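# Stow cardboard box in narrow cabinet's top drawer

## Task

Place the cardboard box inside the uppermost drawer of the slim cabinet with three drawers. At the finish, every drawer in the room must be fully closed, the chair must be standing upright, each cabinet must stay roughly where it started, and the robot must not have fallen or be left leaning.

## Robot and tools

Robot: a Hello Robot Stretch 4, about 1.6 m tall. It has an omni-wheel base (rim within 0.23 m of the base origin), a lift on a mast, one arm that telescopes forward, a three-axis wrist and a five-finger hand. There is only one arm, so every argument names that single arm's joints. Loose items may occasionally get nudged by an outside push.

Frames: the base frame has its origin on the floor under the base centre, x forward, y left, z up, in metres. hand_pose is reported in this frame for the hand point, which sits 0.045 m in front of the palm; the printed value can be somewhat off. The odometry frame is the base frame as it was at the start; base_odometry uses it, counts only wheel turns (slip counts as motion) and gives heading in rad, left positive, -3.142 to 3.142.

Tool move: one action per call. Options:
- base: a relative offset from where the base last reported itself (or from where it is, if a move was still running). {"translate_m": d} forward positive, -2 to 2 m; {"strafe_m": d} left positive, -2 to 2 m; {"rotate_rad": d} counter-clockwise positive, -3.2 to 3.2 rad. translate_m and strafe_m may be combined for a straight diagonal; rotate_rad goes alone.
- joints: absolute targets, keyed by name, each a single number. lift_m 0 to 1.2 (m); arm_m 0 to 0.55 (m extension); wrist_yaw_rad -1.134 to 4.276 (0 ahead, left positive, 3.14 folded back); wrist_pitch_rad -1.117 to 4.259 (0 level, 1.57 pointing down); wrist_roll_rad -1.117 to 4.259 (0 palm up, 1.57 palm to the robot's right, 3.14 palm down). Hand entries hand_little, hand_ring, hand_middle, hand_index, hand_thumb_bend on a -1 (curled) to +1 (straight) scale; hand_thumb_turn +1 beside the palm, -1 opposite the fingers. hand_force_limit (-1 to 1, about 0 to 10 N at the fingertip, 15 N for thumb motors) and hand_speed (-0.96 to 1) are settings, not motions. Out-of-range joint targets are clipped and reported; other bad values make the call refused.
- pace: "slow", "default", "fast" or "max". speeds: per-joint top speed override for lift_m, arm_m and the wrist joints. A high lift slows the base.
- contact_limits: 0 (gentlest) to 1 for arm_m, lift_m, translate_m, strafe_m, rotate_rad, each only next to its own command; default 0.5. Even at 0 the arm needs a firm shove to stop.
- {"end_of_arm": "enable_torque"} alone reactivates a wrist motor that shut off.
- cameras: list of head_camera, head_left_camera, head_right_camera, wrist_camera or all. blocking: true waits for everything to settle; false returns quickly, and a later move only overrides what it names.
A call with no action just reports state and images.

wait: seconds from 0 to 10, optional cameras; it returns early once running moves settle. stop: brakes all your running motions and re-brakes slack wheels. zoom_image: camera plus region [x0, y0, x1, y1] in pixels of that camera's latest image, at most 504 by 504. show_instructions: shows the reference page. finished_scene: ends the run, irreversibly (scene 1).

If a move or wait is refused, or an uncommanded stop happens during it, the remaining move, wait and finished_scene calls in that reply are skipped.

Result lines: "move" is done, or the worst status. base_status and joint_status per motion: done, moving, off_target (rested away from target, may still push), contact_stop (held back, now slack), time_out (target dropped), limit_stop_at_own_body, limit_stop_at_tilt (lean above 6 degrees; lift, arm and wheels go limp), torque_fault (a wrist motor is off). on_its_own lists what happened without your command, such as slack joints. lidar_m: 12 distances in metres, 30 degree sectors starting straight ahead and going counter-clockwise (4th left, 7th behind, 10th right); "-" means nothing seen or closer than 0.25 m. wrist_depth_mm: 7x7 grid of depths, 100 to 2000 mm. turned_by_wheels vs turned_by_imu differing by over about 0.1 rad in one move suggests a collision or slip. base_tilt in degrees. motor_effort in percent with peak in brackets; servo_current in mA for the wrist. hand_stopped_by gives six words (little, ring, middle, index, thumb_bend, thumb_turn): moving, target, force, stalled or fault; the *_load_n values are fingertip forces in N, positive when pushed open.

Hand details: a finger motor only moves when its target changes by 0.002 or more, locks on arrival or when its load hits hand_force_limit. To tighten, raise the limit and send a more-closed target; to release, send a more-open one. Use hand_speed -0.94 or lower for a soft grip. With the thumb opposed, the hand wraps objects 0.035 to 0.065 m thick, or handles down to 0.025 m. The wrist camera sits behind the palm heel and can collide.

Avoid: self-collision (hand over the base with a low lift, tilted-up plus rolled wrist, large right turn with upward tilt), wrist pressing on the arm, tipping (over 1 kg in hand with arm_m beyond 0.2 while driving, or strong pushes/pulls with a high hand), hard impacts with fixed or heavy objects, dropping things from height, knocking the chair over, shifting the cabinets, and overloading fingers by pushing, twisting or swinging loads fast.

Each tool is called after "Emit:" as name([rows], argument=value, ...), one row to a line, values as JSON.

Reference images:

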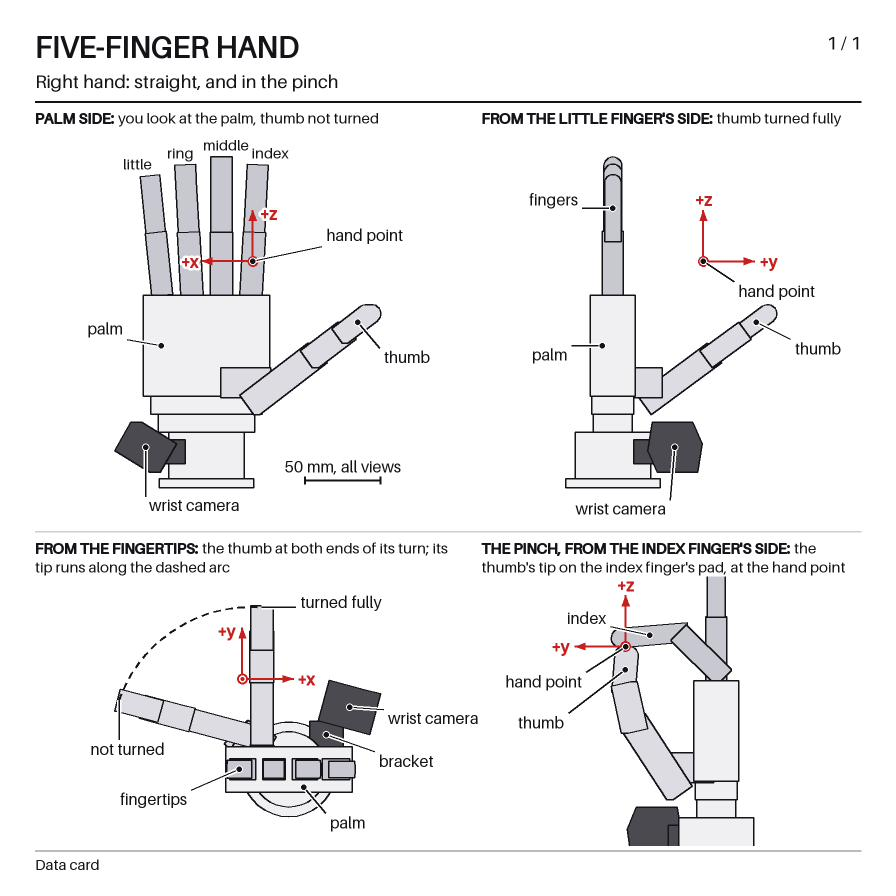

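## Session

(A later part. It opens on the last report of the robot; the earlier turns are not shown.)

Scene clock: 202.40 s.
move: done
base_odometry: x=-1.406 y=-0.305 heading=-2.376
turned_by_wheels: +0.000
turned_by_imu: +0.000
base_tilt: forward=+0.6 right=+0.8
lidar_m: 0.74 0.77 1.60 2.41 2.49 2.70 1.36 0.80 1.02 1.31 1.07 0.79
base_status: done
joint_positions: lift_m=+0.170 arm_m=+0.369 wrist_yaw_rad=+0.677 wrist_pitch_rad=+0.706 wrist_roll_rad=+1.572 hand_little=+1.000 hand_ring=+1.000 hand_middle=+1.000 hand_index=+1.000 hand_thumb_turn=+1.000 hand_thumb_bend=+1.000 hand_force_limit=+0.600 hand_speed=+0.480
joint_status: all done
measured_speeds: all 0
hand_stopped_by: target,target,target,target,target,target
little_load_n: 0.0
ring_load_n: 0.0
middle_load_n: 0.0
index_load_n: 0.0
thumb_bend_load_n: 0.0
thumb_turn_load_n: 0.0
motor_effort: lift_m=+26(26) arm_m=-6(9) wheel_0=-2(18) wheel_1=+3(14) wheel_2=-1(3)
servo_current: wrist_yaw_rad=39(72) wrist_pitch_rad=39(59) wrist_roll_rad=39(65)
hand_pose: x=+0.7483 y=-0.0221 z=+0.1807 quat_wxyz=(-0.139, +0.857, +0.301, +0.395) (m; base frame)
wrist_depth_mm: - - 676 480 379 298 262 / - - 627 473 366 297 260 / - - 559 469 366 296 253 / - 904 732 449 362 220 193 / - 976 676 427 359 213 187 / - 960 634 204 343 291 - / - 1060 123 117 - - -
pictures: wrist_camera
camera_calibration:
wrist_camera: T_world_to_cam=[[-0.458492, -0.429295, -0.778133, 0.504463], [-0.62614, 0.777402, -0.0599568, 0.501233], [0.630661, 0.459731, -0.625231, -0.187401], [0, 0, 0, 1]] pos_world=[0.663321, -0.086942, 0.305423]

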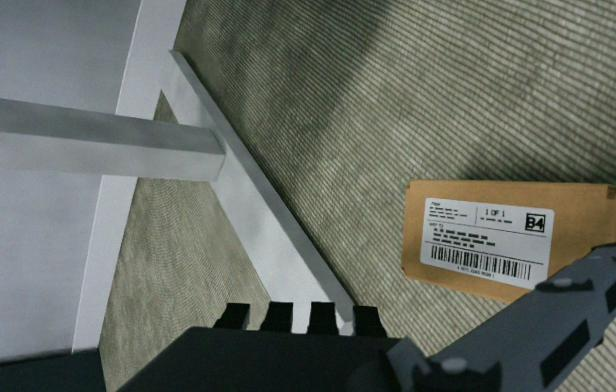

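Emit:
move(base={"strafe_m": 0.0076}, joints={"wrist_yaw_rad": 0.64, "hand_thumb_turn": -1.0})

Emit:
move(joints={"lift_m": 0.056}, speeds={"lift_m": 0.1}, contact_limits={"lift_m": 0.05})

Emit:
move(base={"strafe_m": -0.009}, joints={"arm_m": 0.376}, pace="slow", cameras=["wrist_camera"])

Emit:
move(joints={"hand_speed": -0.85, "hand_force_limit": 0.0, "hand_thumb_bend": 0.0}, cameras=["wrist_camera"])

Scene clock: 204.30 s.
move: done
base_odometry: x=-1.401 y=-0.311 heading=-2.376
turned_by_wheels: +0.000
turned_by_imu: +0.000
base_tilt: forward=+0.7 right=+0.8
lidar_m: 0.75 0.80 1.63 2.39 2.49 2.77 1.36 0.81 1.03 1.32 1.08 0.78
base_status: done
joint_positions: lift_m=+0.170 arm_m=+0.369 wrist_yaw_rad=+0.641 wrist_pitch_rad=+0.706 wrist_roll_rad=+1.572 hand_little=+1.000 hand_ring=+1.000 hand_middle=+1.000 hand_index=+1.000 hand_thumb_turn=-1.000 hand_thumb_bend=+1.000 hand_force_limit=+0.600 hand_speed=+0.480
joint_status: all done
measured_speeds: all 0
hand_stopped_by: target,target,target,target,target,target
little_load_n: 0.0
ring_load_n: 0.0
middle_load_n: 0.0
index_load_n: 0.0
thumb_bend_load_n: 0.0
thumb_turn_load_n: 0.0
motor_effort: lift_m=+25(26) arm_m=-6(7) wheel_0=+0(15) wheel_1=+1(12) wheel_2=+0(2)
servo_current: wrist_yaw_rad=39(46) wrist_pitch_rad=39(52) wrist_roll_rad=39(72)
hand_pose: x=+0.7474 y=-0.0294 z=+0.1807 quat_wxyz=(-0.132, +0.862, +0.286, +0.398) (m; base frame)
wrist_depth_mm: - - 668 477 370 298 260 / - - 627 473 332 297 262 / - - 580 469 - 297 254 / - 904 683 466 - 214 193 / - 976 676 - - 208 187 / - 960 640 186 - 270 250 / - 1042 123 117 - 274 254
pictures: none

Scene clock: 206.07 s.
move: done
base_odometry: x=-1.401 y=-0.311 heading=-2.376
turned_by_wheels: +0.000
turned_by_imu: +0.000
base_tilt: forward=+0.6 right=+0.8
lidar_m: 0.75 0.77 1.63 2.40 2.48 2.68 1.36 0.80 1.02 1.31 1.08 0.80
base_status: not commanded
joint_positions: lift_m=+0.057 arm_m=+0.369 wrist_yaw_rad=+0.641 wrist_pitch_rad=+0.702 wrist_roll_rad=+1.572 hand_little=+1.000 hand_ring=+1.000 hand_middle=+1.000 hand_index=+1.000 hand_thumb_turn=-1.000 hand_thumb_bend=+1.000 hand_force_limit=+0.600 hand_speed=+0.480
joint_status: all done
measured_speeds: all 0
hand_stopped_by: target,target,target,target,target,target
little_load_n: 0.0
ring_load_n: 0.0
middle_load_n: 0.0
index_load_n: 0.0
thumb_bend_load_n: 0.0
thumb_turn_load_n: 0.5
motor_effort: lift_m=+7(23) arm_m=-4(7) wheel_0=+0(0) wheel_1=+1(1) wheel_2=+0(1)
servo_current: wrist_yaw_rad=39(46) wrist_pitch_rad=46(52) wrist_roll_rad=65(72)
contact_limits: lift_m 0.05
hand_pose: x=+0.7477 y=-0.0292 z=+0.0687 quat_wxyz=(-0.133, +0.861, +0.285, +0.399) (m; base frame)
wrist_depth_mm: - - 492 332 251 199 - / - - 480 330 225 198 - / - - 473 325 - 192 172 / - 788 418 336 - 110 - / - 768 389 334 - - - / - 842 373 186 - 108 - / - 842 123 117 - 107 -
pictures: none

Scene clock: 206.90 s.
move: done
base_odometry: x=-1.407 y=-0.304 heading=-2.375
turned_by_wheels: +0.001
turned_by_imu: +0.001
base_tilt: forward=+0.6 right=+0.8
lidar_m: 0.73 0.79 1.64 2.40 2.48 2.68 1.34 0.82 1.05 1.29 1.08 0.80
base_status: done
joint_positions: lift_m=+0.057 arm_m=+0.376 wrist_yaw_rad=+0.641 wrist_pitch_rad=+0.700 wrist_roll_rad=+1.572 hand_little=+1.000 hand_ring=+1.000 hand_middle=+1.000 hand_index=+1.000 hand_thumb_turn=-1.000 hand_thumb_bend=+1.000 hand_force_limit=+0.600 hand_speed=+0.480
joint_status: all done
measured_speeds: all 0
hand_stopped_by: target,target,target,target,target,target
little_load_n: 0.0
ring_load_n: 0.0
middle_load_n: 0.0
index_load_n: 0.0
thumb_bend_load_n: 0.0
thumb_turn_load_n: 0.0
motor_effort: lift_m=+8(8) arm_m=+8(10) wheel_0=+11(14) wheel_1=-3(10) wheel_2=-1(2)
servo_current: wrist_yaw_rad=33(46) wrist_pitch_rad=39(46) wrist_roll_rad=59(72)
contact_limits: lift_m 0.05
hand_pose: x=+0.7546 y=-0.0290 z=+0.0690 quat_wxyz=(-0.133, +0.861, +0.285, +0.400) (m; base frame)
wrist_depth_mm: - - 496 332 249 197 - / - - 488 329 224 197 - / - - 452 329 - 198 171 / - 809 418 340 - 113 - / - 798 392 336 - - - / - 788 379 204 - 108 - / - 891 123 116 - 107 -
pictures: wrist_camera
camera_calibration:
wrist_camera: T_world_to_cam=[[-0.470204, -0.410079, -0.781501, 0.427045], [-0.59763, 0.799527, -0.0599629, 0.482992], [0.64942, 0.438853, -0.621016, -0.273057], [0, 0, 0, 1]] pos_world=[0.666778, -0.0912111, 0.193125]

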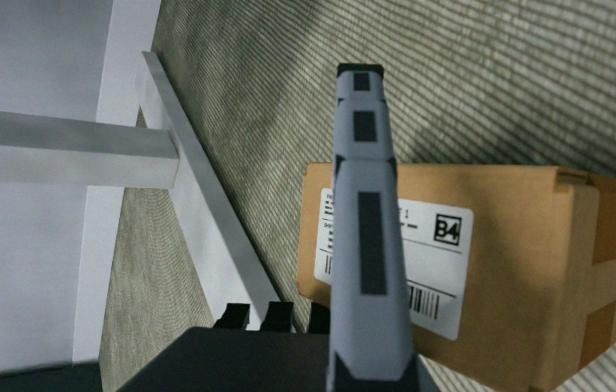

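Scene clock: 211.13 s.
move: off_target
base_odometry: x=-1.407 y=-0.304 heading=-2.375
turned_by_wheels: +0.000
turned_by_imu: +0.000
base_tilt: forward=+0.6 right=+0.7
lidar_m: 0.73 0.79 1.62 2.41 2.47 2.71 1.34 0.83 1.03 1.31 1.09 0.80
base_status: not commanded
joint_positions: lift_m=+0.057 arm_m=+0.376 wrist_yaw_rad=+0.641 wrist_pitch_rad=+0.700 wrist_roll_rad=+1.572 hand_little=+1.000 hand_ring=+1.000 hand_middle=+1.000 hand_index=+1.000 hand_thumb_turn=-1.000 hand_thumb_bend=+0.194 hand_force_limit=+0.000 hand_speed=-0.850
joint_status: hand_thumb_bend off_target (ended at +0.194, target +0.000); the others done
measured_speeds: all 0
hand_stopped_by: target,target,target,target,force,target
little_load_n: 0.0
ring_load_n: 0.0
middle_load_n: 0.0
index_load_n: 0.0
thumb_bend_load_n: 7.0
thumb_turn_load_n: -6.5
motor_effort: lift_m=+8(8) arm_m=+8(8) wheel_0=+11(11) wheel_1=-3(4) wheel_2=-1(2)
servo_current: wrist_yaw_rad=39(52) wrist_pitch_rad=46(59) wrist_roll_rad=39(85)
contact_limits: lift_m 0.05
hand_pose: x=+0.7547 y=-0.0289 z=+0.0690 quat_wxyz=(-0.133, +0.861, +0.285, +0.400) (m; base frame)
wrist_depth_mm: - - 504 336 249 198 - / - - 492 332 249 198 - / - - 459 329 248 204 172 / - 741 421 340 128 110 - / - 809 397 338 - - - / - 809 384 204 - 108 - / - 904 123 117 - 108 -
pictures: wrist_camera
camera_calibration:
wrist_camera: T_world_to_cam=[[-0.469857, -0.409843, -0.781833, 0.426946], [-0.597601, 0.799547, -0.0599888, 0.48304], [0.649698, 0.439038, -0.620595, -0.27337], [0, 0, 0, 1]] pos_world=[0.666877, -0.091212, 0.193125]

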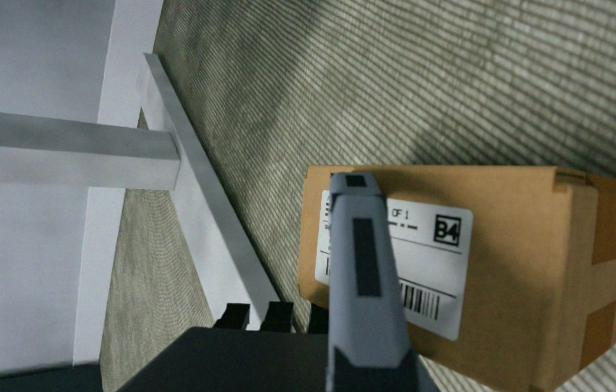

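Emit:
move(joints={"hand_speed": 0.48, "hand_thumb_bend": 1.0})

Emit:
move(joints={"lift_m": 0.17, "hand_thumb_turn": 1.0})

Emit:
move(base={"strafe_m": 0.012}, joints={"wrist_yaw_rad": 0.57, "wrist_pitch_rad": 0.704}, cameras=["wrist_camera"])

Emit:
zoom_image(camera="wrist_camera", region=[380, 100, 616, 300])

Scene clock: 212.67 s.
move: done
base_odometry: x=-1.407 y=-0.304 heading=-2.375
turned_by_wheels: +0.000
turned_by_imu: +0.000
base_tilt: forward=+0.6 right=+0.8
lidar_m: 0.75 0.80 1.64 2.40 2.49 2.68 1.35 0.83 1.05 1.30 1.09 0.80
base_status: not commanded
joint_positions: lift_m=+0.057 arm_m=+0.376 wrist_yaw_rad=+0.641 wrist_pitch_rad=+0.700 wrist_roll_rad=+1.572 hand_little=+1.000 hand_ring=+1.000 hand_middle=+1.000 hand_index=+1.000 hand_thumb_turn=-1.000 hand_thumb_bend=+1.000 hand_force_limit=+0.000 hand_speed=+0.480
joint_status: all done
measured_speeds: all 0
hand_stopped_by: target,target,target,target,target,target
little_load_n: 0.0
ring_load_n: 0.0
middle_load_n: 0.0
index_load_n: 0.0
thumb_bend_load_n: 0.0
thumb_turn_load_n: 0.0
motor_effort: lift_m=+8(8) arm_m=+7(8) wheel_0=+11(11) wheel_1=-3(4) wheel_2=+0(2)
servo_current: wrist_yaw_rad=39(52) wrist_pitch_rad=46(52) wrist_roll_rad=39(59)
contact_limits: lift_m 0.05
hand_pose: x=+0.7547 y=-0.0289 z=+0.0690 quat_wxyz=(-0.133, +0.861, +0.285, +0.400) (m; base frame)
wrist_depth_mm: - - 496 334 250 198 - / - - 492 330 225 198 - / - - 455 329 - 198 172 / - 732 418 342 - 113 - / - 798 394 338 - - - / - 788 382 203 - 108 - / - 891 123 117 - 107 -
pictures: none

Scene clock: 214.20 s.
move: done
base_odometry: x=-1.407 y=-0.304 heading=-2.376
turned_by_wheels: +0.000
turned_by_imu: -0.001
base_tilt: forward=+0.7 right=+0.8
lidar_m: 0.74 0.77 1.63 2.38 2.50 2.70 1.35 0.81 1.01 1.32 1.11 0.77
base_status: not commanded
joint_positions: lift_m=+0.170 arm_m=+0.376 wrist_yaw_rad=+0.641 wrist_pitch_rad=+0.706 wrist_roll_rad=+1.572 hand_little=+1.000 hand_ring=+1.000 hand_middle=+1.000 hand_index=+1.000 hand_thumb_turn=+1.000 hand_thumb_bend=+1.000 hand_force_limit=+0.000 hand_speed=+0.480
joint_status: all done
measured_speeds: all 0
hand_stopped_by: target,target,target,target,target,target
little_load_n: 0.0
ring_load_n: 0.0
middle_load_n: 0.0
index_load_n: 0.0
thumb_bend_load_n: 0.0
thumb_turn_load_n: 0.0
motor_effort: lift_m=+25(29) arm_m=+6(7) wheel_0=+7(11) wheel_1=-3(3) wheel_2=-1(1)
servo_current: wrist_yaw_rad=46(52) wrist_pitch_rad=39(52) wrist_roll_rad=26(72)
hand_pose: x=+0.7540 y=-0.0295 z=+0.1807 quat_wxyz=(-0.132, +0.862, +0.286, +0.398) (m; base frame)
wrist_depth_mm: - - 676 477 370 297 259 / - - 654 469 362 297 259 / - - 585 469 362 297 254 / - - 569 462 362 227 246 / - 960 683 427 359 214 187 / - 960 634 204 345 224 - / - 1042 123 117 - - -
pictures: none

Scene clock: 214.90 s.
move: done
base_odometry: x=-1.399 y=-0.313 heading=-2.375
turned_by_wheels: +0.000
turned_by_imu: +0.000
base_tilt: forward=+0.6 right=+0.8
lidar_m: 0.74 0.78 1.63 2.37 2.50 2.73 1.36 0.81 1.04 1.32 1.09 0.77
base_status: done
joint_positions: lift_m=+0.170 arm_m=+0.376 wrist_yaw_rad=+0.571 wrist_pitch_rad=+0.706 wrist_roll_rad=+1.572 hand_little=+1.000 hand_ring=+1.000 hand_middle=+1.000 hand_index=+1.000 hand_thumb_turn=+1.000 hand_thumb_bend=+1.000 hand_force_limit=+0.000 hand_speed=+0.480
joint_status: all done
measured_speeds: all 0
hand_stopped_by: target,target,target,target,target,target
little_load_n: 0.0
ring_load_n: 0.0
middle_load_n: 0.0
index_load_n: 0.0
thumb_bend_load_n: 0.0
thumb_turn_load_n: 0.0
motor_effort: lift_m=+26(26) arm_m=+6(6) wheel_0=-5(14) wheel_1=+8(13) wheel_2=-1(2)
servo_current: wrist_yaw_rad=46(65) wrist_pitch_rad=39(46) wrist_roll_rad=59(65)
hand_pose: x=+0.7515 y=-0.0439 z=+0.1807 quat_wxyz=(-0.118, +0.871, +0.255, +0.402) (m; base frame)
wrist_depth_mm: - - 668 473 368 298 260 / - - 661 469 366 297 260 / - - 615 466 364 296 253 / - - 564 466 359 227 193 / - 891 676 445 359 214 187 / - 960 634 204 336 230 - / - 1060 123 117 - - -
pictures: wrist_camera
camera_calibration:
wrist_camera: T_world_to_cam=[[-0.501286, -0.378777, -0.777972, 0.530865], [-0.540871, 0.838966, -0.0599638, 0.458778], [0.675405, 0.390723, -0.625431, -0.215987], [0, 0, 0, 1]] pos_world=[0.660134, -0.0994283, 0.305423]

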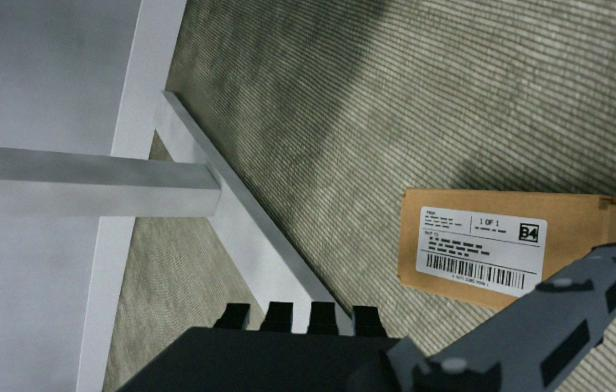

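Scaled by 2.136.

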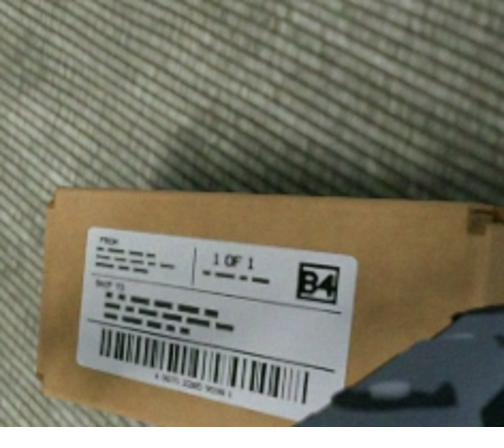

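Emit:
move(base={"strafe_m": 0.0219}, joints={"arm_m": 0.3726, "wrist_yaw_rad": 0.524}, cameras=["wrist_camera"])

Emit:
zoom_image(camera="wrist_camera", region=[380, 100, 616, 300])

Scene clock: 216.53 s.
move: done
base_odometry: x=-1.384 y=-0.328 heading=-2.375
turned_by_wheels: +0.000
turned_by_imu: +0.000
base_tilt: forward=+0.7 right=+0.8
lidar_m: 0.75 0.79 1.61 2.38 2.47 2.69 1.36 0.82 1.03 1.34 1.09 0.79
base_status: done
joint_positions: lift_m=+0.170 arm_m=+0.373 wrist_yaw_rad=+0.525 wrist_pitch_rad=+0.706 wrist_roll_rad=+1.572 hand_little=+1.000 hand_ring=+1.000 hand_middle=+1.000 hand_index=+1.000 hand_thumb_turn=+1.000 hand_thumb_bend=+1.000 hand_force_limit=+0.000 hand_speed=+0.480
joint_status: all done
measured_speeds: all 0
hand_stopped_by: target,target,target,target,target,target
little_load_n: 0.0
ring_load_n: 0.0
middle_load_n: 0.0
index_load_n: 0.0
thumb_bend_load_n: 0.0
thumb_turn_load_n: 0.0
motor_effort: lift_m=+26(26) arm_m=-6(10) wheel_0=-6(14) wheel_1=+6(14) wheel_2=-1(2)
servo_current: wrist_yaw_rad=46(78) wrist_pitch_rad=46(52) wrist_roll_rad=52(85)
hand_pose: x=+0.7461 y=-0.0532 z=+0.1807 quat_wxyz=(-0.109, +0.877, +0.235, +0.405) (m; base frame)
wrist_depth_mm: - - 676 477 368 297 262 / - - 661 473 366 297 260 / - - 615 466 364 297 255 / - - 569 462 364 215 188 / - 891 683 442 359 219 187 / - 976 640 204 345 300 - / - 1060 122 117 - - -
pictures: wrist_camera
camera_calibration:
wrist_camera: T_world_to_cam=[[-0.518192, -0.355306, -0.777968, 0.538482], [-0.501719, 0.862952, -0.0599329, 0.435844], [0.692644, 0.359264, -0.625439, -0.223235], [0, 0, 0, 1]] pos_world=[0.65233, -0.104586, 0.305423]

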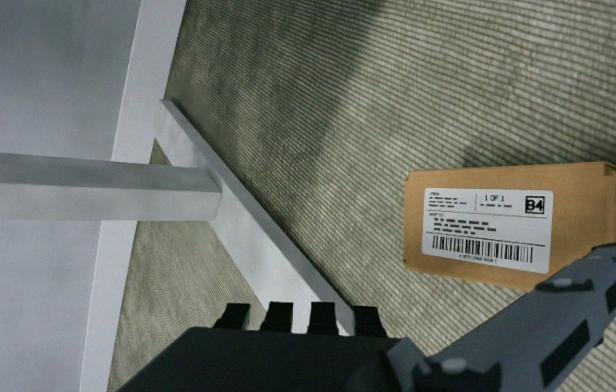

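Scaled by 2.136.

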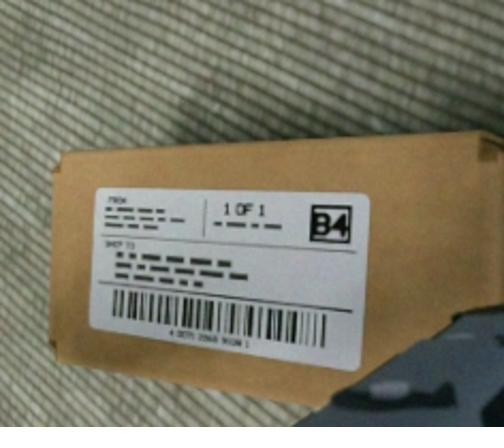

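Emit:
move(joints={"lift_m": 0.1, "hand_thumb_turn": -1.0}, cameras=["wrist_camera"])

Emit:
move(joints={"lift_m": 0.056}, speeds={"lift_m": 0.1}, contact_limits={"lift_m": 0.05}, cameras=["wrist_camera"])

Scene clock: 218.20 s.
move: done
base_odometry: x=-1.384 y=-0.328 heading=-2.375
turned_by_wheels: +0.000
turned_by_imu: +0.000
base_tilt: forward=+0.6 right=+0.8
lidar_m: 0.73 0.78 1.60 2.37 2.48 2.70 1.38 0.81 1.04 1.34 1.09 0.79
base_status: not commanded
joint_positions: lift_m=+0.100 arm_m=+0.373 wrist_yaw_rad=+0.525 wrist_pitch_rad=+0.706 wrist_roll_rad=+1.572 hand_little=+1.000 hand_ring=+1.000 hand_middle=+1.000 hand_index=+1.000 hand_thumb_turn=-1.000 hand_thumb_bend=+1.000 hand_force_limit=+0.000 hand_speed=+0.480
joint_status: all done
measured_speeds: all 0
hand_stopped_by: target,target,target,target,target,target
little_load_n: 0.0
ring_load_n: 0.0
middle_load_n: 0.0
index_load_n: 0.0
thumb_bend_load_n: 0.0
thumb_turn_load_n: 0.0
motor_effort: lift_m=+16(24) arm_m=-6(7) wheel_0=-6(6) wheel_1=+6(6) wheel_2=-1(1)
servo_current: wrist_yaw_rad=46(46) wrist_pitch_rad=46(52) wrist_roll_rad=59(78)
hand_pose: x=+0.7461 y=-0.0532 z=+0.1115 quat_wxyz=(-0.109, +0.877, +0.235, +0.405) (m; base frame)
wrist_depth_mm: - 732 512 362 281 228 200 / - 715 508 362 255 228 200 / - - 500 357 - 215 199 / - - 469 368 - 149 - / - 750 410 368 - 140 - / - 809 410 336 - 147 - / - 904 123 116 - 209 195
pictures: wrist_camera
camera_calibration:
wrist_camera: T_world_to_cam=[[-0.518192, -0.355306, -0.777968, 0.484646], [-0.501719, 0.862952, -0.0599329, 0.431697], [0.692644, 0.359264, -0.625439, -0.266515], [0, 0, 0, 1]] pos_world=[0.65233, -0.104586, 0.236223]

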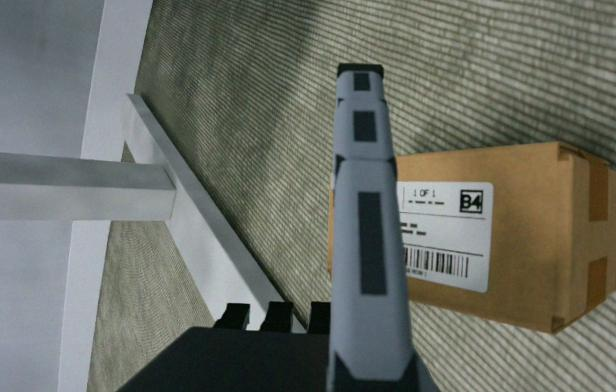

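Scene clock: 219.27 s.
move: done
base_odometry: x=-1.384 y=-0.328 heading=-2.375
turned_by_wheels: +0.000
turned_by_imu: +0.000
base_tilt: forward=+0.7 right=+0.7
lidar_m: 0.73 0.78 1.58 2.38 2.47 2.68 1.35 0.83 1.03 1.34 1.09 0.79
base_status: not commanded
joint_positions: lift_m=+0.056 arm_m=+0.373 wrist_yaw_rad=+0.525 wrist_pitch_rad=+0.706 wrist_roll_rad=+1.572 hand_little=+1.000 hand_ring=+1.000 hand_middle=+1.000 hand_index=+1.000 hand_thumb_turn=-1.000 hand_thumb_bend=+1.000 hand_force_limit=+0.000 hand_speed=+0.480
joint_status: all done
measured_speeds: all 0
hand_stopped_by: target,target,target,target,target,target
little_load_n: 0.0
ring_load_n: 0.0
middle_load_n: 0.0
index_load_n: 0.0
thumb_bend_load_n: -0.5
thumb_turn_load_n: 0.0
motor_effort: lift_m=+15(18) arm_m=-6(6) wheel_0=-6(6) wheel_1=+6(6) wheel_2=-1(1)
servo_current: wrist_yaw_rad=46(52) wrist_pitch_rad=46(59) wrist_roll_rad=39(72)
contact_limits: lift_m 0.05
hand_pose: x=+0.7461 y=-0.0532 z=+0.0675 quat_wxyz=(-0.109, +0.877, +0.235, +0.405) (m; base frame)
wrist_depth_mm: - 647 413 293 226 183 - / - 627 407 291 205 183 164 / - 564 404 277 - 111 - / - 496 397 166 113 - - / - 723 375 171 - 106 - / - 661 343 172 - 105 - / - 723 123 116 - - -
pictures: wrist_camera
camera_calibration:
wrist_camera: T_world_to_cam=[[-0.518192, -0.355306, -0.777968, 0.450416], [-0.501719, 0.862952, -0.0599329, 0.42906], [0.692644, 0.359264, -0.625439, -0.294035], [0, 0, 0, 1]] pos_world=[0.65233, -0.104586, 0.192223]

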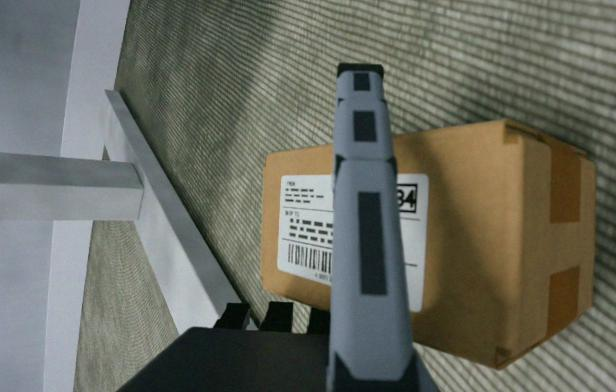

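Emit:
move(base={"strafe_m": -0.0143}, joints={"arm_m": 0.381}, pace="slow", cameras=["wrist_camera"])

Emit:
move(joints={"hand_speed": -0.8, "hand_force_limit": 0.0, "hand_thumb_bend": 0.0}, cameras=["wrist_camera"])

Scene clock: 220.50 s.
move: done
base_odometry: x=-1.394 y=-0.318 heading=-2.375
turned_by_wheels: +0.000
turned_by_imu: +0.000
base_tilt: forward=+0.7 right=+0.8
lidar_m: 0.73 0.77 1.62 2.38 2.46 2.73 1.35 0.80 1.05 1.32 1.08 0.77
base_status: done
joint_positions: lift_m=+0.056 arm_m=+0.381 wrist_yaw_rad=+0.525 wrist_pitch_rad=+0.706 wrist_roll_rad=+1.572 hand_little=+1.000 hand_ring=+1.000 hand_middle=+1.000 hand_index=+1.000 hand_thumb_turn=-1.000 hand_thumb_bend=+1.000 hand_force_limit=+0.000 hand_speed=+0.480
joint_status: all done
measured_speeds: all 0
hand_stopped_by: target,target,target,target,target,target
little_load_n: 0.0
ring_load_n: 0.0
middle_load_n: 0.0
index_load_n: 0.0
thumb_bend_load_n: 0.0
thumb_turn_load_n: 0.5
motor_effort: lift_m=+16(16) arm_m=+7(9) wheel_0=+6(11) wheel_1=-6(10) wheel_2=+0(2)
servo_current: wrist_yaw_rad=39(46) wrist_pitch_rad=39(52) wrist_roll_rad=39(78)
contact_limits: lift_m 0.05
hand_pose: x=+0.7542 y=-0.0532 z=+0.0675 quat_wxyz=(-0.109, +0.877, +0.235, +0.405) (m; base frame)
wrist_depth_mm: - 640 410 293 225 183 - / - 634 407 290 205 183 164 / - 564 399 298 - 182 - / - 496 397 165 113 - - / - 723 382 170 - 108 - / - 654 351 165 - 105 - / - 715 123 116 - - -
pictures: wrist_camera
camera_calibration:
wrist_camera: T_world_to_cam=[[-0.518192, -0.355306, -0.777968, 0.454561], [-0.501719, 0.862952, -0.0599329, 0.433073], [0.692644, 0.359264, -0.625439, -0.299576], [0, 0, 0, 1]] pos_world=[0.66033, -0.104586, 0.192223]

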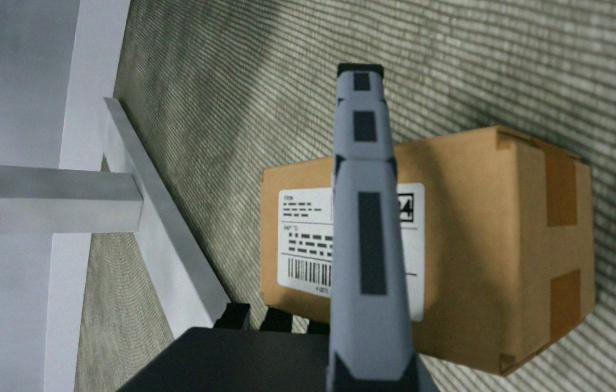

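Scene clock: 224.23 s.
move: off_target
base_odometry: x=-1.394 y=-0.318 heading=-2.375
turned_by_wheels: +0.000
turned_by_imu: +0.000
base_tilt: forward=+0.7 right=+0.7
lidar_m: 0.75 0.77 1.61 2.38 2.46 2.72 1.35 0.81 1.03 1.33 1.10 0.79
base_status: not commanded
joint_positions: lift_m=+0.056 arm_m=+0.381 wrist_yaw_rad=+0.525 wrist_pitch_rad=+0.706 wrist_roll_rad=+1.572 hand_little=+1.000 hand_ring=+1.000 hand_middle=+1.000 hand_index=+1.000 hand_thumb_turn=-1.000 hand_thumb_bend=+0.681 hand_force_limit=+0.000 hand_speed=-0.800
joint_status: hand_thumb_bend off_target (ended at +0.681, target +0.000); the others done
measured_speeds: all 0
hand_stopped_by: target,target,target,target,force,target
little_load_n: 0.0
ring_load_n: 0.0
middle_load_n: 0.0
index_load_n: 0.0
thumb_bend_load_n: 8.0
thumb_turn_load_n: -2.5
motor_effort: lift_m=+15(16) arm_m=+6(7) wheel_0=+6(6) wheel_1=-6(6) wheel_2=-1(1)
servo_current: wrist_yaw_rad=46(52) wrist_pitch_rad=52(52) wrist_roll_rad=39(78)
contact_limits: lift_m 0.05
hand_pose: x=+0.7542 y=-0.0532 z=+0.0675 quat_wxyz=(-0.109, +0.877, +0.235, +0.405) (m; base frame)
wrist_depth_mm: - 647 413 293 225 184 - / - 640 410 290 226 183 164 / - 564 404 301 120 178 - / - 504 397 166 116 - - / - 723 382 171 - 106 - / - 654 355 165 - 105 - / - 715 123 116 - - -
pictures: wrist_camera
camera_calibration:
wrist_camera: T_world_to_cam=[[-0.518192, -0.355306, -0.777968, 0.454561], [-0.501719, 0.862952, -0.0599329, 0.433073], [0.692644, 0.359264, -0.625439, -0.299576], [0, 0, 0, 1]] pos_world=[0.66033, -0.104586, 0.192223]

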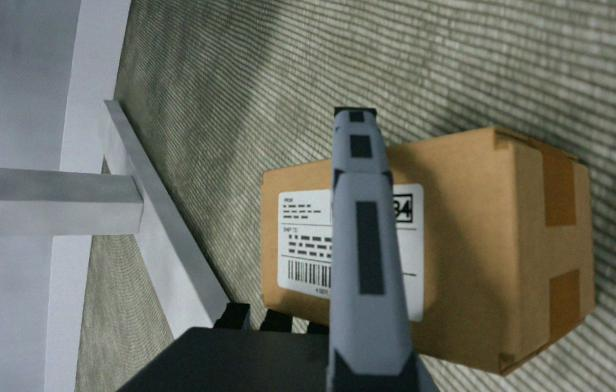

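Emit:
move(joints={"hand_force_limit": 0.85, "hand_thumb_bend": 0.1})

Emit:
move(joints={"lift_m": 0.062}, speeds={"lift_m": 0.02}, cameras=["wrist_camera"])

Scene clock: 225.17 s.
move: off_target
base_odometry: x=-1.394 y=-0.318 heading=-2.375
turned_by_wheels: +0.000
turned_by_imu: +0.000
base_tilt: forward=+0.6 right=+0.7
lidar_m: 0.74 0.77 1.61 2.39 2.49 2.71 1.35 0.82 1.02 1.33 1.07 0.78
base_status: not commanded
joint_positions: lift_m=+0.056 arm_m=+0.381 wrist_yaw_rad=+0.525 wrist_pitch_rad=+0.706 wrist_roll_rad=+1.572 hand_little=+1.000 hand_ring=+1.000 hand_middle=+1.000 hand_index=+1.000 hand_thumb_turn=-1.000 hand_thumb_bend=+0.651 hand_force_limit=+0.850 hand_speed=-0.800
joint_status: hand_thumb_bend off_target (ended at +0.651, target +0.100); the others done
measured_speeds: all 0
hand_stopped_by: target,target,target,target,force,target
little_load_n: 0.0
ring_load_n: 0.0
middle_load_n: 0.0
index_load_n: 0.0
thumb_bend_load_n: 14.0
thumb_turn_load_n: -3.5
motor_effort: lift_m=+16(16) arm_m=+7(7) wheel_0=+6(6) wheel_1=-6(6) wheel_2=+0(1)
servo_current: wrist_yaw_rad=39(46) wrist_pitch_rad=46(46) wrist_roll_rad=46(59)
contact_limits: lift_m 0.05
hand_pose: x=+0.7542 y=-0.0532 z=+0.0675 quat_wxyz=(-0.109, +0.877, +0.235, +0.405) (m; base frame)
wrist_depth_mm: - 647 415 296 227 183 - / - 634 410 291 225 183 165 / - 569 407 301 121 178 - / - 521 399 166 116 - - / - 732 384 171 - 106 - / - 661 357 165 - 105 - / - 715 123 116 - - -
pictures: none

Scene clock: 225.80 s.
move: done
base_odometry: x=-1.394 y=-0.318 heading=-2.375
turned_by_wheels: +0.000
turned_by_imu: +0.000
base_tilt: forward=+0.7 right=+0.8
lidar_m: 0.72 0.78 1.61 2.39 2.47 2.71 1.35 0.82 1.04 1.32 1.08 0.79
base_status: not commanded
joint_positions: lift_m=+0.062 arm_m=+0.381 wrist_yaw_rad=+0.525 wrist_pitch_rad=+0.706 wrist_roll_rad=+1.572 hand_little=+1.000 hand_ring=+1.000 hand_middle=+1.000 hand_index=+1.000 hand_thumb_turn=-1.000 hand_thumb_bend=+0.649 hand_force_limit=+0.850 hand_speed=-0.800
joint_status: all done
measured_speeds: all 0
hand_stopped_by: target,target,target,target,force,target
little_load_n: 0.0
ring_load_n: 0.0
middle_load_n: 0.0
index_load_n: 0.0
thumb_bend_load_n: 0.0
thumb_turn_load_n: 0.0
motor_effort: lift_m=+26(29) arm_m=+6(7) wheel_0=+6(6) wheel_1=-6(6) wheel_2=+0(1)
servo_current: wrist_yaw_rad=46(52) wrist_pitch_rad=46(46) wrist_roll_rad=46(78)
hand_pose: x=+0.7542 y=-0.0532 z=+0.0727 quat_wxyz=(-0.109, +0.877, +0.235, +0.405) (m; base frame)
wrist_depth_mm: - 668 421 301 232 189 - / - 647 418 298 232 188 169 / - 585 413 307 125 173 - / - 504 407 173 - 112 - / - 750 382 172 - 111 - / - 676 362 179 - 105 - / - 732 123 116 - - -
pictures: wrist_camera
camera_calibration:
wrist_camera: T_world_to_cam=[[-0.518192, -0.355306, -0.777968, 0.458607], [-0.501719, 0.862952, -0.0599329, 0.433385], [0.692644, 0.359264, -0.625439, -0.296323], [0, 0, 0, 1]] pos_world=[0.66033, -0.104586, 0.197423]

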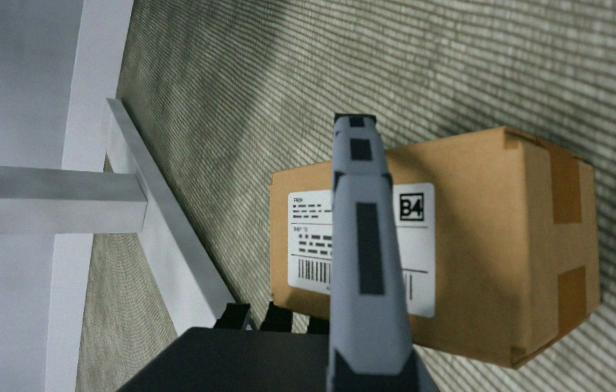

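Emit:
move(joints={"hand_speed": 0.48, "hand_thumb_bend": 1.0})

Emit:
move(joints={"lift_m": 0.047}, speeds={"lift_m": 0.05}, contact_limits={"lift_m": 0.05})

Emit:
move(joints={"hand_speed": -0.8, "hand_force_limit": 0.8, "hand_thumb_bend": 0.1}, cameras=["wrist_camera"])

Scene clock: 227.13 s.
move: done
base_odometry: x=-1.394 y=-0.318 heading=-2.375
turned_by_wheels: +0.000
turned_by_imu: +0.000
base_tilt: forward=+0.7 right=+0.8
lidar_m: 0.74 0.78 1.60 2.37 2.48 2.70 1.33 0.83 1.06 1.33 1.09 0.77
base_status: not commanded
joint_positions: lift_m=+0.062 arm_m=+0.381 wrist_yaw_rad=+0.525 wrist_pitch_rad=+0.706 wrist_roll_rad=+1.572 hand_little=+1.000 hand_ring=+1.000 hand_middle=+1.000 hand_index=+1.000 hand_thumb_turn=-1.000 hand_thumb_bend=+1.000 hand_force_limit=+0.850 hand_speed=+0.480
joint_status: all done
measured_speeds: all 0
hand_stopped_by: target,target,target,target,target,target
little_load_n: 0.0
ring_load_n: 0.0
middle_load_n: 0.0
index_load_n: 0.0
thumb_bend_load_n: 0.0
thumb_turn_load_n: 0.0
motor_effort: lift_m=+26(26) arm_m=+6(7) wheel_0=+6(6) wheel_1=-6(6) wheel_2=+0(1)
servo_current: wrist_yaw_rad=39(46) wrist_pitch_rad=46(46) wrist_roll_rad=65(72)
hand_pose: x=+0.7542 y=-0.0532 z=+0.0727 quat_wxyz=(-0.109, +0.877, +0.235, +0.405) (m; base frame)
wrist_depth_mm: - 661 418 301 232 189 - / - 647 421 298 212 188 169 / - 585 413 306 - 174 - / - 504 404 173 - 112 - / - 750 387 172 - 111 - / - 668 362 178 - 105 - / - 732 123 116 - - -
pictures: none

Scene clock: 227.90 s.
move: done
base_odometry: x=-1.394 y=-0.318 heading=-2.375
turned_by_wheels: +0.000
turned_by_imu: +0.000
base_tilt: forward=+0.7 right=+0.8
lidar_m: 0.75 0.76 1.58 2.38 2.48 2.75 1.35 0.82 1.03 1.34 1.11 0.77
base_status: not commanded
joint_positions: lift_m=+0.047 arm_m=+0.381 wrist_yaw_rad=+0.525 wrist_pitch_rad=+0.706 wrist_roll_rad=+1.572 hand_little=+1.000 hand_ring=+1.000 hand_middle=+1.000 hand_index=+1.000 hand_thumb_turn=-1.000 hand_thumb_bend=+1.000 hand_force_limit=+0.850 hand_speed=+0.480
joint_status: all done
measured_speeds: all 0
hand_stopped_by: target,target,target,target,target,target
little_load_n: 0.0
ring_load_n: 0.5
middle_load_n: 0.0
index_load_n: 0.0
thumb_bend_load_n: 0.5
thumb_turn_load_n: -2.0
motor_effort: lift_m=+15(26) arm_m=+6(7) wheel_0=+6(6) wheel_1=-6(6) wheel_2=+0(1)
servo_current: wrist_yaw_rad=52(52) wrist_pitch_rad=39(59) wrist_roll_rad=78(78)
contact_limits: lift_m 0.05
hand_pose: x=+0.7542 y=-0.0532 z=+0.0586 quat_wxyz=(-0.109, +0.877, +0.235, +0.405) (m; base frame)
wrist_depth_mm: - 627 397 279 216 175 - / - 615 392 278 196 175 - / - 549 387 277 - - - / - 496 382 152 - - - / - 707 375 156 - - - / - 627 338 150 - - - / - 691 123 116 - - -
pictures: none

Scene clock: 231.30 s.
move: off_target
base_odometry: x=-1.394 y=-0.318 heading=-2.375
turned_by_wheels: +0.000
turned_by_imu: +0.000
base_tilt: forward=+0.6 right=+0.8
lidar_m: 0.74 0.78 1.60 2.38 2.47 2.71 1.36 0.82 1.05 1.32 1.11 0.81
base_status: not commanded
joint_positions: lift_m=+0.047 arm_m=+0.381 wrist_yaw_rad=+0.525 wrist_pitch_rad=+0.706 wrist_roll_rad=+1.571 hand_little=+1.000 hand_ring=+1.000 hand_middle=+1.000 hand_index=+1.000 hand_thumb_turn=-1.000 hand_thumb_bend=+0.799 hand_force_limit=+0.800 hand_speed=-0.800
joint_status: hand_thumb_bend off_target (ended at +0.799, target +0.100); the others done
measured_speeds: all 0
hand_stopped_by: target,target,target,target,force,target
little_load_n: 0.0
ring_load_n: 0.0
middle_load_n: 0.0
index_load_n: 0.0
thumb_bend_load_n: 12.0
thumb_turn_load_n: -6.5
motor_effort: lift_m=+15(15) arm_m=+6(7) wheel_0=+5(6) wheel_1=-6(6) wheel_2=-1(1)
servo_current: wrist_yaw_rad=46(52) wrist_pitch_rad=46(52) wrist_roll_rad=52(78)
contact_limits: lift_m 0.05
hand_pose: x=+0.7542 y=-0.0532 z=+0.0586 quat_wxyz=(-0.109, +0.877, +0.236, +0.405) (m; base frame)
wrist_depth_mm: - 654 410 289 221 179 - / - 627 404 286 213 178 156 / - 569 399 281 114 - - / - 508 394 156 - - - / - 723 384 160 - - - / - 647 349 151 - - - / - 707 123 116 - - -
pictures: wrist_camera
camera_calibration:
wrist_camera: T_world_to_cam=[[-0.517922, -0.35577, -0.777936, 0.447455], [-0.501992, 0.862764, -0.0603549, 0.432827], [0.692647, 0.359259, -0.625438, -0.305215], [0, 0, 0, 1]] pos_world=[0.660429, -0.104585, 0.183322]

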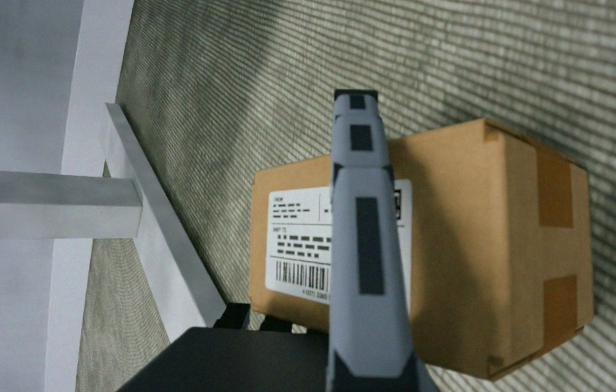

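Emit:
move(joints={"lift_m": 0.055}, speeds={"lift_m": 0.03})

Emit:
move(joints={"lift_m": 0.07}, speeds={"lift_m": 0.03}, cameras=["wrist_camera"])

Scene clock: 232.20 s.
move: done
base_odometry: x=-1.394 y=-0.318 heading=-2.375
turned_by_wheels: +0.000
turned_by_imu: +0.000
base_tilt: forward=+0.6 right=+0.8
lidar_m: 0.75 0.79 1.61 2.39 2.46 2.69 1.34 0.81 1.02 1.33 1.07 0.79
base_status: not commanded
joint_positions: lift_m=+0.055 arm_m=+0.381 wrist_yaw_rad=+0.525 wrist_pitch_rad=+0.706 wrist_roll_rad=+1.571 hand_little=+1.000 hand_ring=+1.000 hand_middle=+1.000 hand_index=+1.000 hand_thumb_turn=-1.000 hand_thumb_bend=+0.797 hand_force_limit=+0.800 hand_speed=-0.800
joint_status: all done
measured_speeds: all 0
hand_stopped_by: target,target,target,target,force,target
little_load_n: 0.0
ring_load_n: 0.0
middle_load_n: 0.0
index_load_n: 0.0
thumb_bend_load_n: 0.0
thumb_turn_load_n: 0.0
motor_effort: lift_m=+25(26) arm_m=+6(7) wheel_0=+5(5) wheel_1=-6(6) wheel_2=+0(1)
servo_current: wrist_yaw_rad=39(46) wrist_pitch_rad=39(46) wrist_roll_rad=52(52)
hand_pose: x=+0.7542 y=-0.0532 z=+0.0657 quat_wxyz=(-0.109, +0.877, +0.236, +0.405) (m; base frame)
wrist_depth_mm: - 640 407 291 225 182 - / - 634 404 289 216 181 163 / - 564 399 286 118 186 - / - 496 394 157 114 - - / - 715 384 167 - 107 - / - 647 347 163 - 103 - / - 707 123 116 - - -
pictures: none

Scene clock: 233.07 s.
move: done
base_odometry: x=-1.394 y=-0.318 heading=-2.375
turned_by_wheels: +0.000
turned_by_imu: +0.000
base_tilt: forward=+0.6 right=+0.8
lidar_m: 0.74 0.79 1.61 2.39 2.45 2.72 1.36 0.84 1.03 1.30 1.09 0.77
base_status: not commanded
joint_positions: lift_m=+0.070 arm_m=+0.381 wrist_yaw_rad=+0.525 wrist_pitch_rad=+0.706 wrist_roll_rad=+1.571 hand_little=+1.000 hand_ring=+1.000 hand_middle=+1.000 hand_index=+1.000 hand_thumb_turn=-1.000 hand_thumb_bend=+0.797 hand_force_limit=+0.800 hand_speed=-0.800
joint_status: all done
measured_speeds: all 0
hand_stopped_by: target,target,target,target,force,target
little_load_n: 0.0
ring_load_n: 0.0
middle_load_n: 0.0
index_load_n: 0.0
thumb_bend_load_n: 0.0
thumb_turn_load_n: 0.0
motor_effort: lift_m=+25(28) arm_m=+6(7) wheel_0=+5(5) wheel_1=-6(6) wheel_2=+0(1)
servo_current: wrist_yaw_rad=39(52) wrist_pitch_rad=46(46) wrist_roll_rad=52(65)
hand_pose: x=+0.7542 y=-0.0532 z=+0.0807 quat_wxyz=(-0.109, +0.877, +0.236, +0.405) (m; base frame)
wrist_depth_mm: - 647 445 315 244 198 - / - 676 436 312 236 197 - / - 609 433 307 118 191 - / - 504 427 187 - 111 - / - 778 399 193 - 117 - / - 691 366 184 - 112 - / - 759 123 116 - 112 -
pictures: wrist_camera
camera_calibration:
wrist_camera: T_world_to_cam=[[-0.517922, -0.35577, -0.777936, 0.464648], [-0.501992, 0.862764, -0.0603549, 0.434161], [0.692647, 0.359259, -0.625438, -0.291392], [0, 0, 0, 1]] pos_world=[0.660429, -0.104585, 0.205422]

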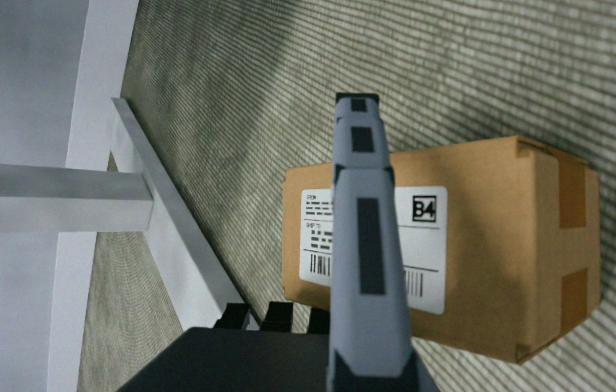

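Emit:
move(joints={"hand_speed": 0.48, "hand_thumb_bend": 1.0, "hand_thumb_turn": 1.0, "lift_m": 0.35})

Emit:
move(base={"strafe_m": -0.02}, joints={"wrist_pitch_rad": 1.57, "wrist_roll_rad": 0.0, "arm_m": 0.45, "lift_m": 0.35}, cameras=["wrist_camera", "head_camera", "head_left_camera"])

Scene clock: 236.63 s.
move: done
base_odometry: x=-1.394 y=-0.318 heading=-2.375
turned_by_wheels: +0.000
turned_by_imu: +0.000
base_tilt: forward=+0.7 right=+0.7
lidar_m: 0.74 0.78 1.62 2.37 2.46 2.73 1.36 0.81 1.04 1.33 1.07 0.79
base_status: not commanded
joint_positions: lift_m=+0.350 arm_m=+0.381 wrist_yaw_rad=+0.525 wrist_pitch_rad=+0.706 wrist_roll_rad=+1.571 hand_little=+1.000 hand_ring=+1.000 hand_middle=+1.000 hand_index=+1.000 hand_thumb_turn=+1.000 hand_thumb_bend=+1.000 hand_force_limit=+0.800 hand_speed=+0.480
joint_status: all done
measured_speeds: all 0
hand_stopped_by: target,target,target,target,target,target
little_load_n: 0.0
ring_load_n: 0.0
middle_load_n: 0.0
index_load_n: 0.0
thumb_bend_load_n: 0.0
thumb_turn_load_n: 0.0
motor_effort: lift_m=+26(30) arm_m=+6(7) wheel_0=+5(5) wheel_1=-6(6) wheel_2=+0(1)
servo_current: wrist_yaw_rad=52(52) wrist_pitch_rad=46(52) wrist_roll_rad=33(85)
hand_pose: x=+0.7542 y=-0.0532 z=+0.3607 quat_wxyz=(-0.109, +0.877, +0.236, +0.405) (m; base frame)
wrist_depth_mm: - - - 759 597 480 424 / - - 904 768 585 480 418 / - - - 750 585 480 410 / - - - 691 585 477 353 / - - 1025 778 559 473 345 / - - 1025 661 - 469 - / - - 122 117 - - -
pictures: none

Scene clock: 238.13 s.
move: done
base_odometry: x=-1.407 y=-0.304 heading=-2.376
turned_by_wheels: +0.000
turned_by_imu: +0.000
base_tilt: forward=+0.6 right=+0.7
lidar_m: 0.75 0.78 1.62 2.40 2.49 2.71 1.36 0.81 1.04 1.31 1.09 0.78
base_status: done
joint_positions: lift_m=+0.350 arm_m=+0.450 wrist_yaw_rad=+0.525 wrist_pitch_rad=+1.569 wrist_roll_rad=+0.003 hand_little=+1.000 hand_ring=+1.000 hand_middle=+1.000 hand_index=+1.000 hand_thumb_turn=+1.000 hand_thumb_bend=+1.000 hand_force_limit=+0.800 hand_speed=+0.480
joint_status: all done
measured_speeds: all 0
hand_stopped_by: target,target,target,target,target,target
little_load_n: 0.0
ring_load_n: 0.0
middle_load_n: 0.0
index_load_n: 0.0
thumb_bend_load_n: 0.0
thumb_turn_load_n: 0.0
motor_effort: lift_m=+25(28) arm_m=+6(10) wheel_0=+5(16) wheel_1=-6(15) wheel_2=+0(2)
servo_current: wrist_yaw_rad=46(46) wrist_pitch_rad=46(59) wrist_roll_rad=39(124)
hand_pose: x=+0.7325 y=-0.0721 z=+0.3065 quat_wxyz=(+0.001, +0.500, +0.866, +0.001) (m; base frame)
wrist_depth_mm: 477 477 469 469 462 459 452 / 477 473 469 462 459 455 449 / 477 473 466 382 459 452 452 / 477 473 466 379 459 452 445 / 473 473 466 459 455 452 442 / 469 469 462 455 449 449 - / 469 462 123 117 - - -
pictures: head_camera, head_left_camera, wrist_camera
camera_calibration:
wrist_camera: T_world_to_cam=[[0.540217, -0.841062, -0.0279214, -0.417559], [-0.841324, -0.539063, -0.0398158, 0.59431], [0.0184362, 0.0450002, -0.998817, 0.457325], [0, 0, 0, 1]] pos_world=[0.717148, -0.0514023, 0.468788]

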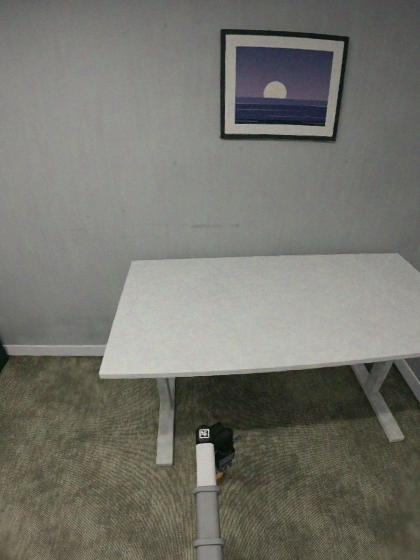

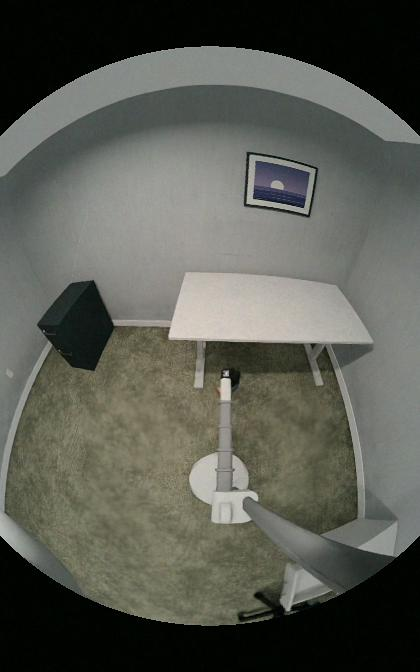

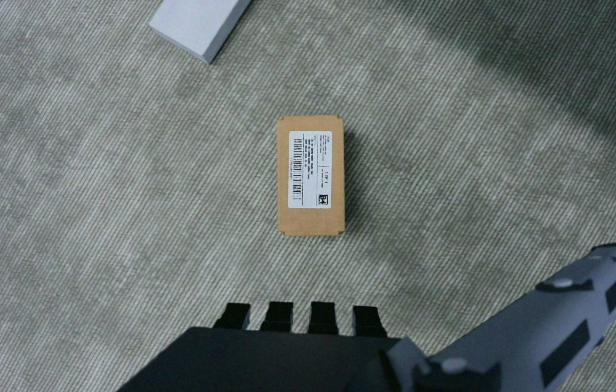

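Emit:
move(base={"translate_m": 0.12}, joints={"arm_m": 0.332, "wrist_yaw_rad": 0.57})

Emit:
move(base={"strafe_m": -0.0029}, joints={"lift_m": 0.187}, cameras=["wrist_camera"])

Scene clock: 241.10 s.
move: done
base_odometry: x=-1.494 y=-0.387 heading=-2.375
turned_by_wheels: +0.000
turned_by_imu: +0.000
base_tilt: forward=+0.7 right=+0.8
lidar_m: 0.62 0.67 1.57 2.39 2.50 2.74 1.41 0.94 1.16 1.31 0.92 0.67
base_status: done
joint_positions: lift_m=+0.350 arm_m=+0.332 wrist_yaw_rad=+0.568 wrist_pitch_rad=+1.569 wrist_roll_rad=+0.002 hand_little=+1.000 hand_ring=+1.000 hand_middle=+1.000 hand_index=+1.000 hand_thumb_turn=+1.000 hand_thumb_bend=+1.000 hand_force_limit=+0.800 hand_speed=+0.480
joint_status: all done
measured_speeds: all 0
hand_stopped_by: target,target,target,target,target,target
little_load_n: 0.0
ring_load_n: 0.0
middle_load_n: 0.0
index_load_n: 0.0
thumb_bend_load_n: 0.0
thumb_turn_load_n: 0.0
motor_effort: lift_m=+25(26) arm_m=-6(10) wheel_0=+3(10) wheel_1=+4(11) wheel_2=-6(16)
servo_current: wrist_yaw_rad=46(65) wrist_pitch_rad=52(52) wrist_roll_rad=59(72)
hand_pose: x=+0.6178 y=-0.0672 z=+0.3065 quat_wxyz=(+0.000, +0.481, +0.877, +0.001) (m; base frame)
wrist_depth_mm: 480 477 469 466 459 455 452 / 480 477 469 462 459 455 449 / 477 473 469 382 459 452 449 / 473 469 466 379 459 452 442 / 477 469 466 459 455 449 445 / 469 469 462 455 452 449 - / 473 462 122 117 - - -
pictures: none

Scene clock: 242.87 s.
move: done
base_odometry: x=-1.496 y=-0.385 heading=-2.375
turned_by_wheels: +0.000
turned_by_imu: +0.000
base_tilt: forward=+0.6 right=+0.7
lidar_m: 0.62 0.66 1.56 2.39 2.51 2.78 1.40 0.93 1.15 1.30 0.93 0.67
base_status: done
joint_positions: lift_m=+0.187 arm_m=+0.332 wrist_yaw_rad=+0.569 wrist_pitch_rad=+1.569 wrist_roll_rad=+0.002 hand_little=+1.000 hand_ring=+1.000 hand_middle=+1.000 hand_index=+1.000 hand_thumb_turn=+1.000 hand_thumb_bend=+1.000 hand_force_limit=+0.800 hand_speed=+0.480
joint_status: all done
measured_speeds: all 0
hand_stopped_by: target,target,target,target,target,target
little_load_n: 0.0
ring_load_n: 0.0
middle_load_n: 0.0
index_load_n: 0.0
thumb_bend_load_n: -0.5
thumb_turn_load_n: 0.0
motor_effort: lift_m=+15(25) arm_m=-6(7) wheel_0=+0(10) wheel_1=-1(8) wheel_2=-1(4)
servo_current: wrist_yaw_rad=39(46) wrist_pitch_rad=46(52) wrist_roll_rad=59(65)
hand_pose: x=+0.6177 y=-0.0672 z=+0.1443 quat_wxyz=(+0.000, +0.481, +0.877, +0.001) (m; base frame)
wrist_depth_mm: 312 309 304 303 298 296 293 / 312 309 304 220 297 294 293 / 310 306 303 219 296 293 291 / 307 306 301 218 296 293 289 / 307 304 303 218 294 290 289 / 306 303 300 296 291 291 - / 304 301 122 117 - - -
pictures: wrist_camera
camera_calibration:
wrist_camera: T_world_to_cam=[[0.576602, -0.816548, -0.0279095, -0.376826], [-0.816868, -0.575485, -0.039299, 0.476348], [0.016028, 0.0454583, -0.998838, 0.298733], [0, 0, 0, 1]] pos_world=[0.601603, -0.0471456, 0.306589]

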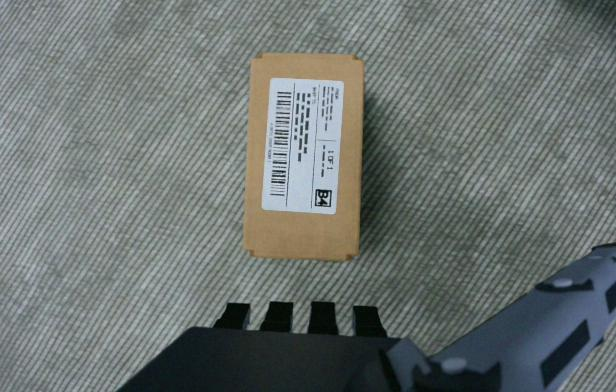

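Emit:
move(base={"strafe_m": 0.0162}, joints={"arm_m": 0.358}, pace="slow")

Emit:
move(base={"strafe_m": 0.0085}, joints={"arm_m": 0.3715, "lift_m": 0.2065}, speeds={"arm_m": 0.04, "lift_m": 0.05}, cameras=["wrist_camera"])

Scene clock: 244.57 s.
move: done
base_odometry: x=-1.485 y=-0.396 heading=-2.375
turned_by_wheels: +0.000
turned_by_imu: +0.000
base_tilt: forward=+0.7 right=+0.8
lidar_m: 0.62 0.68 1.56 2.39 2.51 2.75 1.45 0.92 1.15 1.32 0.92 0.67
base_status: done
joint_positions: lift_m=+0.187 arm_m=+0.358 wrist_yaw_rad=+0.569 wrist_pitch_rad=+1.570 wrist_roll_rad=+0.002 hand_little=+1.000 hand_ring=+1.000 hand_middle=+1.000 hand_index=+1.000 hand_thumb_turn=+1.000 hand_thumb_bend=+1.000 hand_force_limit=+0.800 hand_speed=+0.480
joint_status: all done
measured_speeds: all 0
hand_stopped_by: target,target,target,target,target,target
little_load_n: 0.0
ring_load_n: 0.0
middle_load_n: 0.0
index_load_n: 0.0
thumb_bend_load_n: -0.5
thumb_turn_load_n: 0.0
motor_effort: lift_m=+15(16) arm_m=+7(10) wheel_0=-5(15) wheel_1=+6(11) wheel_2=+0(2)
servo_current: wrist_yaw_rad=39(52) wrist_pitch_rad=39(46) wrist_roll_rad=46(78)
hand_pose: x=+0.6433 y=-0.0672 z=+0.1443 quat_wxyz=(+0.000, +0.481, +0.877, +0.001) (m; base frame)
wrist_depth_mm: 312 307 304 301 300 296 293 / 309 307 303 300 297 296 291 / 309 306 303 219 297 294 290 / 309 306 301 217 294 293 289 / 307 304 301 217 293 291 289 / 306 303 298 215 293 291 - / 307 303 123 117 - - -
pictures: none

Scene clock: 245.40 s.
move: done
base_odometry: x=-1.479 y=-0.403 heading=-2.375
turned_by_wheels: +0.000
turned_by_imu: +0.000
base_tilt: forward=+0.7 right=+0.8
lidar_m: 0.62 0.66 1.56 2.38 2.49 2.72 1.47 0.94 1.16 1.33 0.93 0.64
base_status: done
joint_positions: lift_m=+0.206 arm_m=+0.371 wrist_yaw_rad=+0.569 wrist_pitch_rad=+1.570 wrist_roll_rad=+0.002 hand_little=+1.000 hand_ring=+1.000 hand_middle=+1.000 hand_index=+1.000 hand_thumb_turn=+1.000 hand_thumb_bend=+1.000 hand_force_limit=+0.800 hand_speed=+0.480
joint_status: all done
measured_speeds: all 0
hand_stopped_by: target,target,target,target,target,target
little_load_n: 0.0
ring_load_n: 0.0
middle_load_n: 0.0
index_load_n: 0.0
thumb_bend_load_n: 0.0
thumb_turn_load_n: 0.0
motor_effort: lift_m=+25(29) arm_m=+7(12) wheel_0=-1(13) wheel_1=+2(16) wheel_2=+0(2)
servo_current: wrist_yaw_rad=46(52) wrist_pitch_rad=46(46) wrist_roll_rad=46(78)
hand_pose: x=+0.6568 y=-0.0673 z=+0.1629 quat_wxyz=(+0.000, +0.481, +0.877, +0.000) (m; base frame)
wrist_depth_mm: 330 327 325 320 317 314 310 / 330 327 324 320 317 312 309 / 329 325 322 237 314 312 307 / 327 325 320 236 312 310 307 / 325 322 320 236 312 309 307 / 325 322 317 234 312 310 - / 325 320 123 117 - - -
pictures: wrist_camera
camera_calibration:
wrist_camera: T_world_to_cam=[[0.57659, -0.816557, -0.027896, -0.398931], [-0.816884, -0.575496, -0.0387995, 0.508809], [0.015628, 0.0451592, -0.998858, 0.316939], [0, 0, 0, 1]] pos_world=[0.640704, -0.047245, 0.32519]

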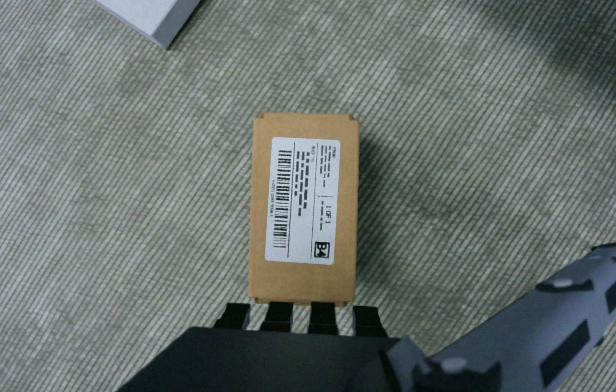

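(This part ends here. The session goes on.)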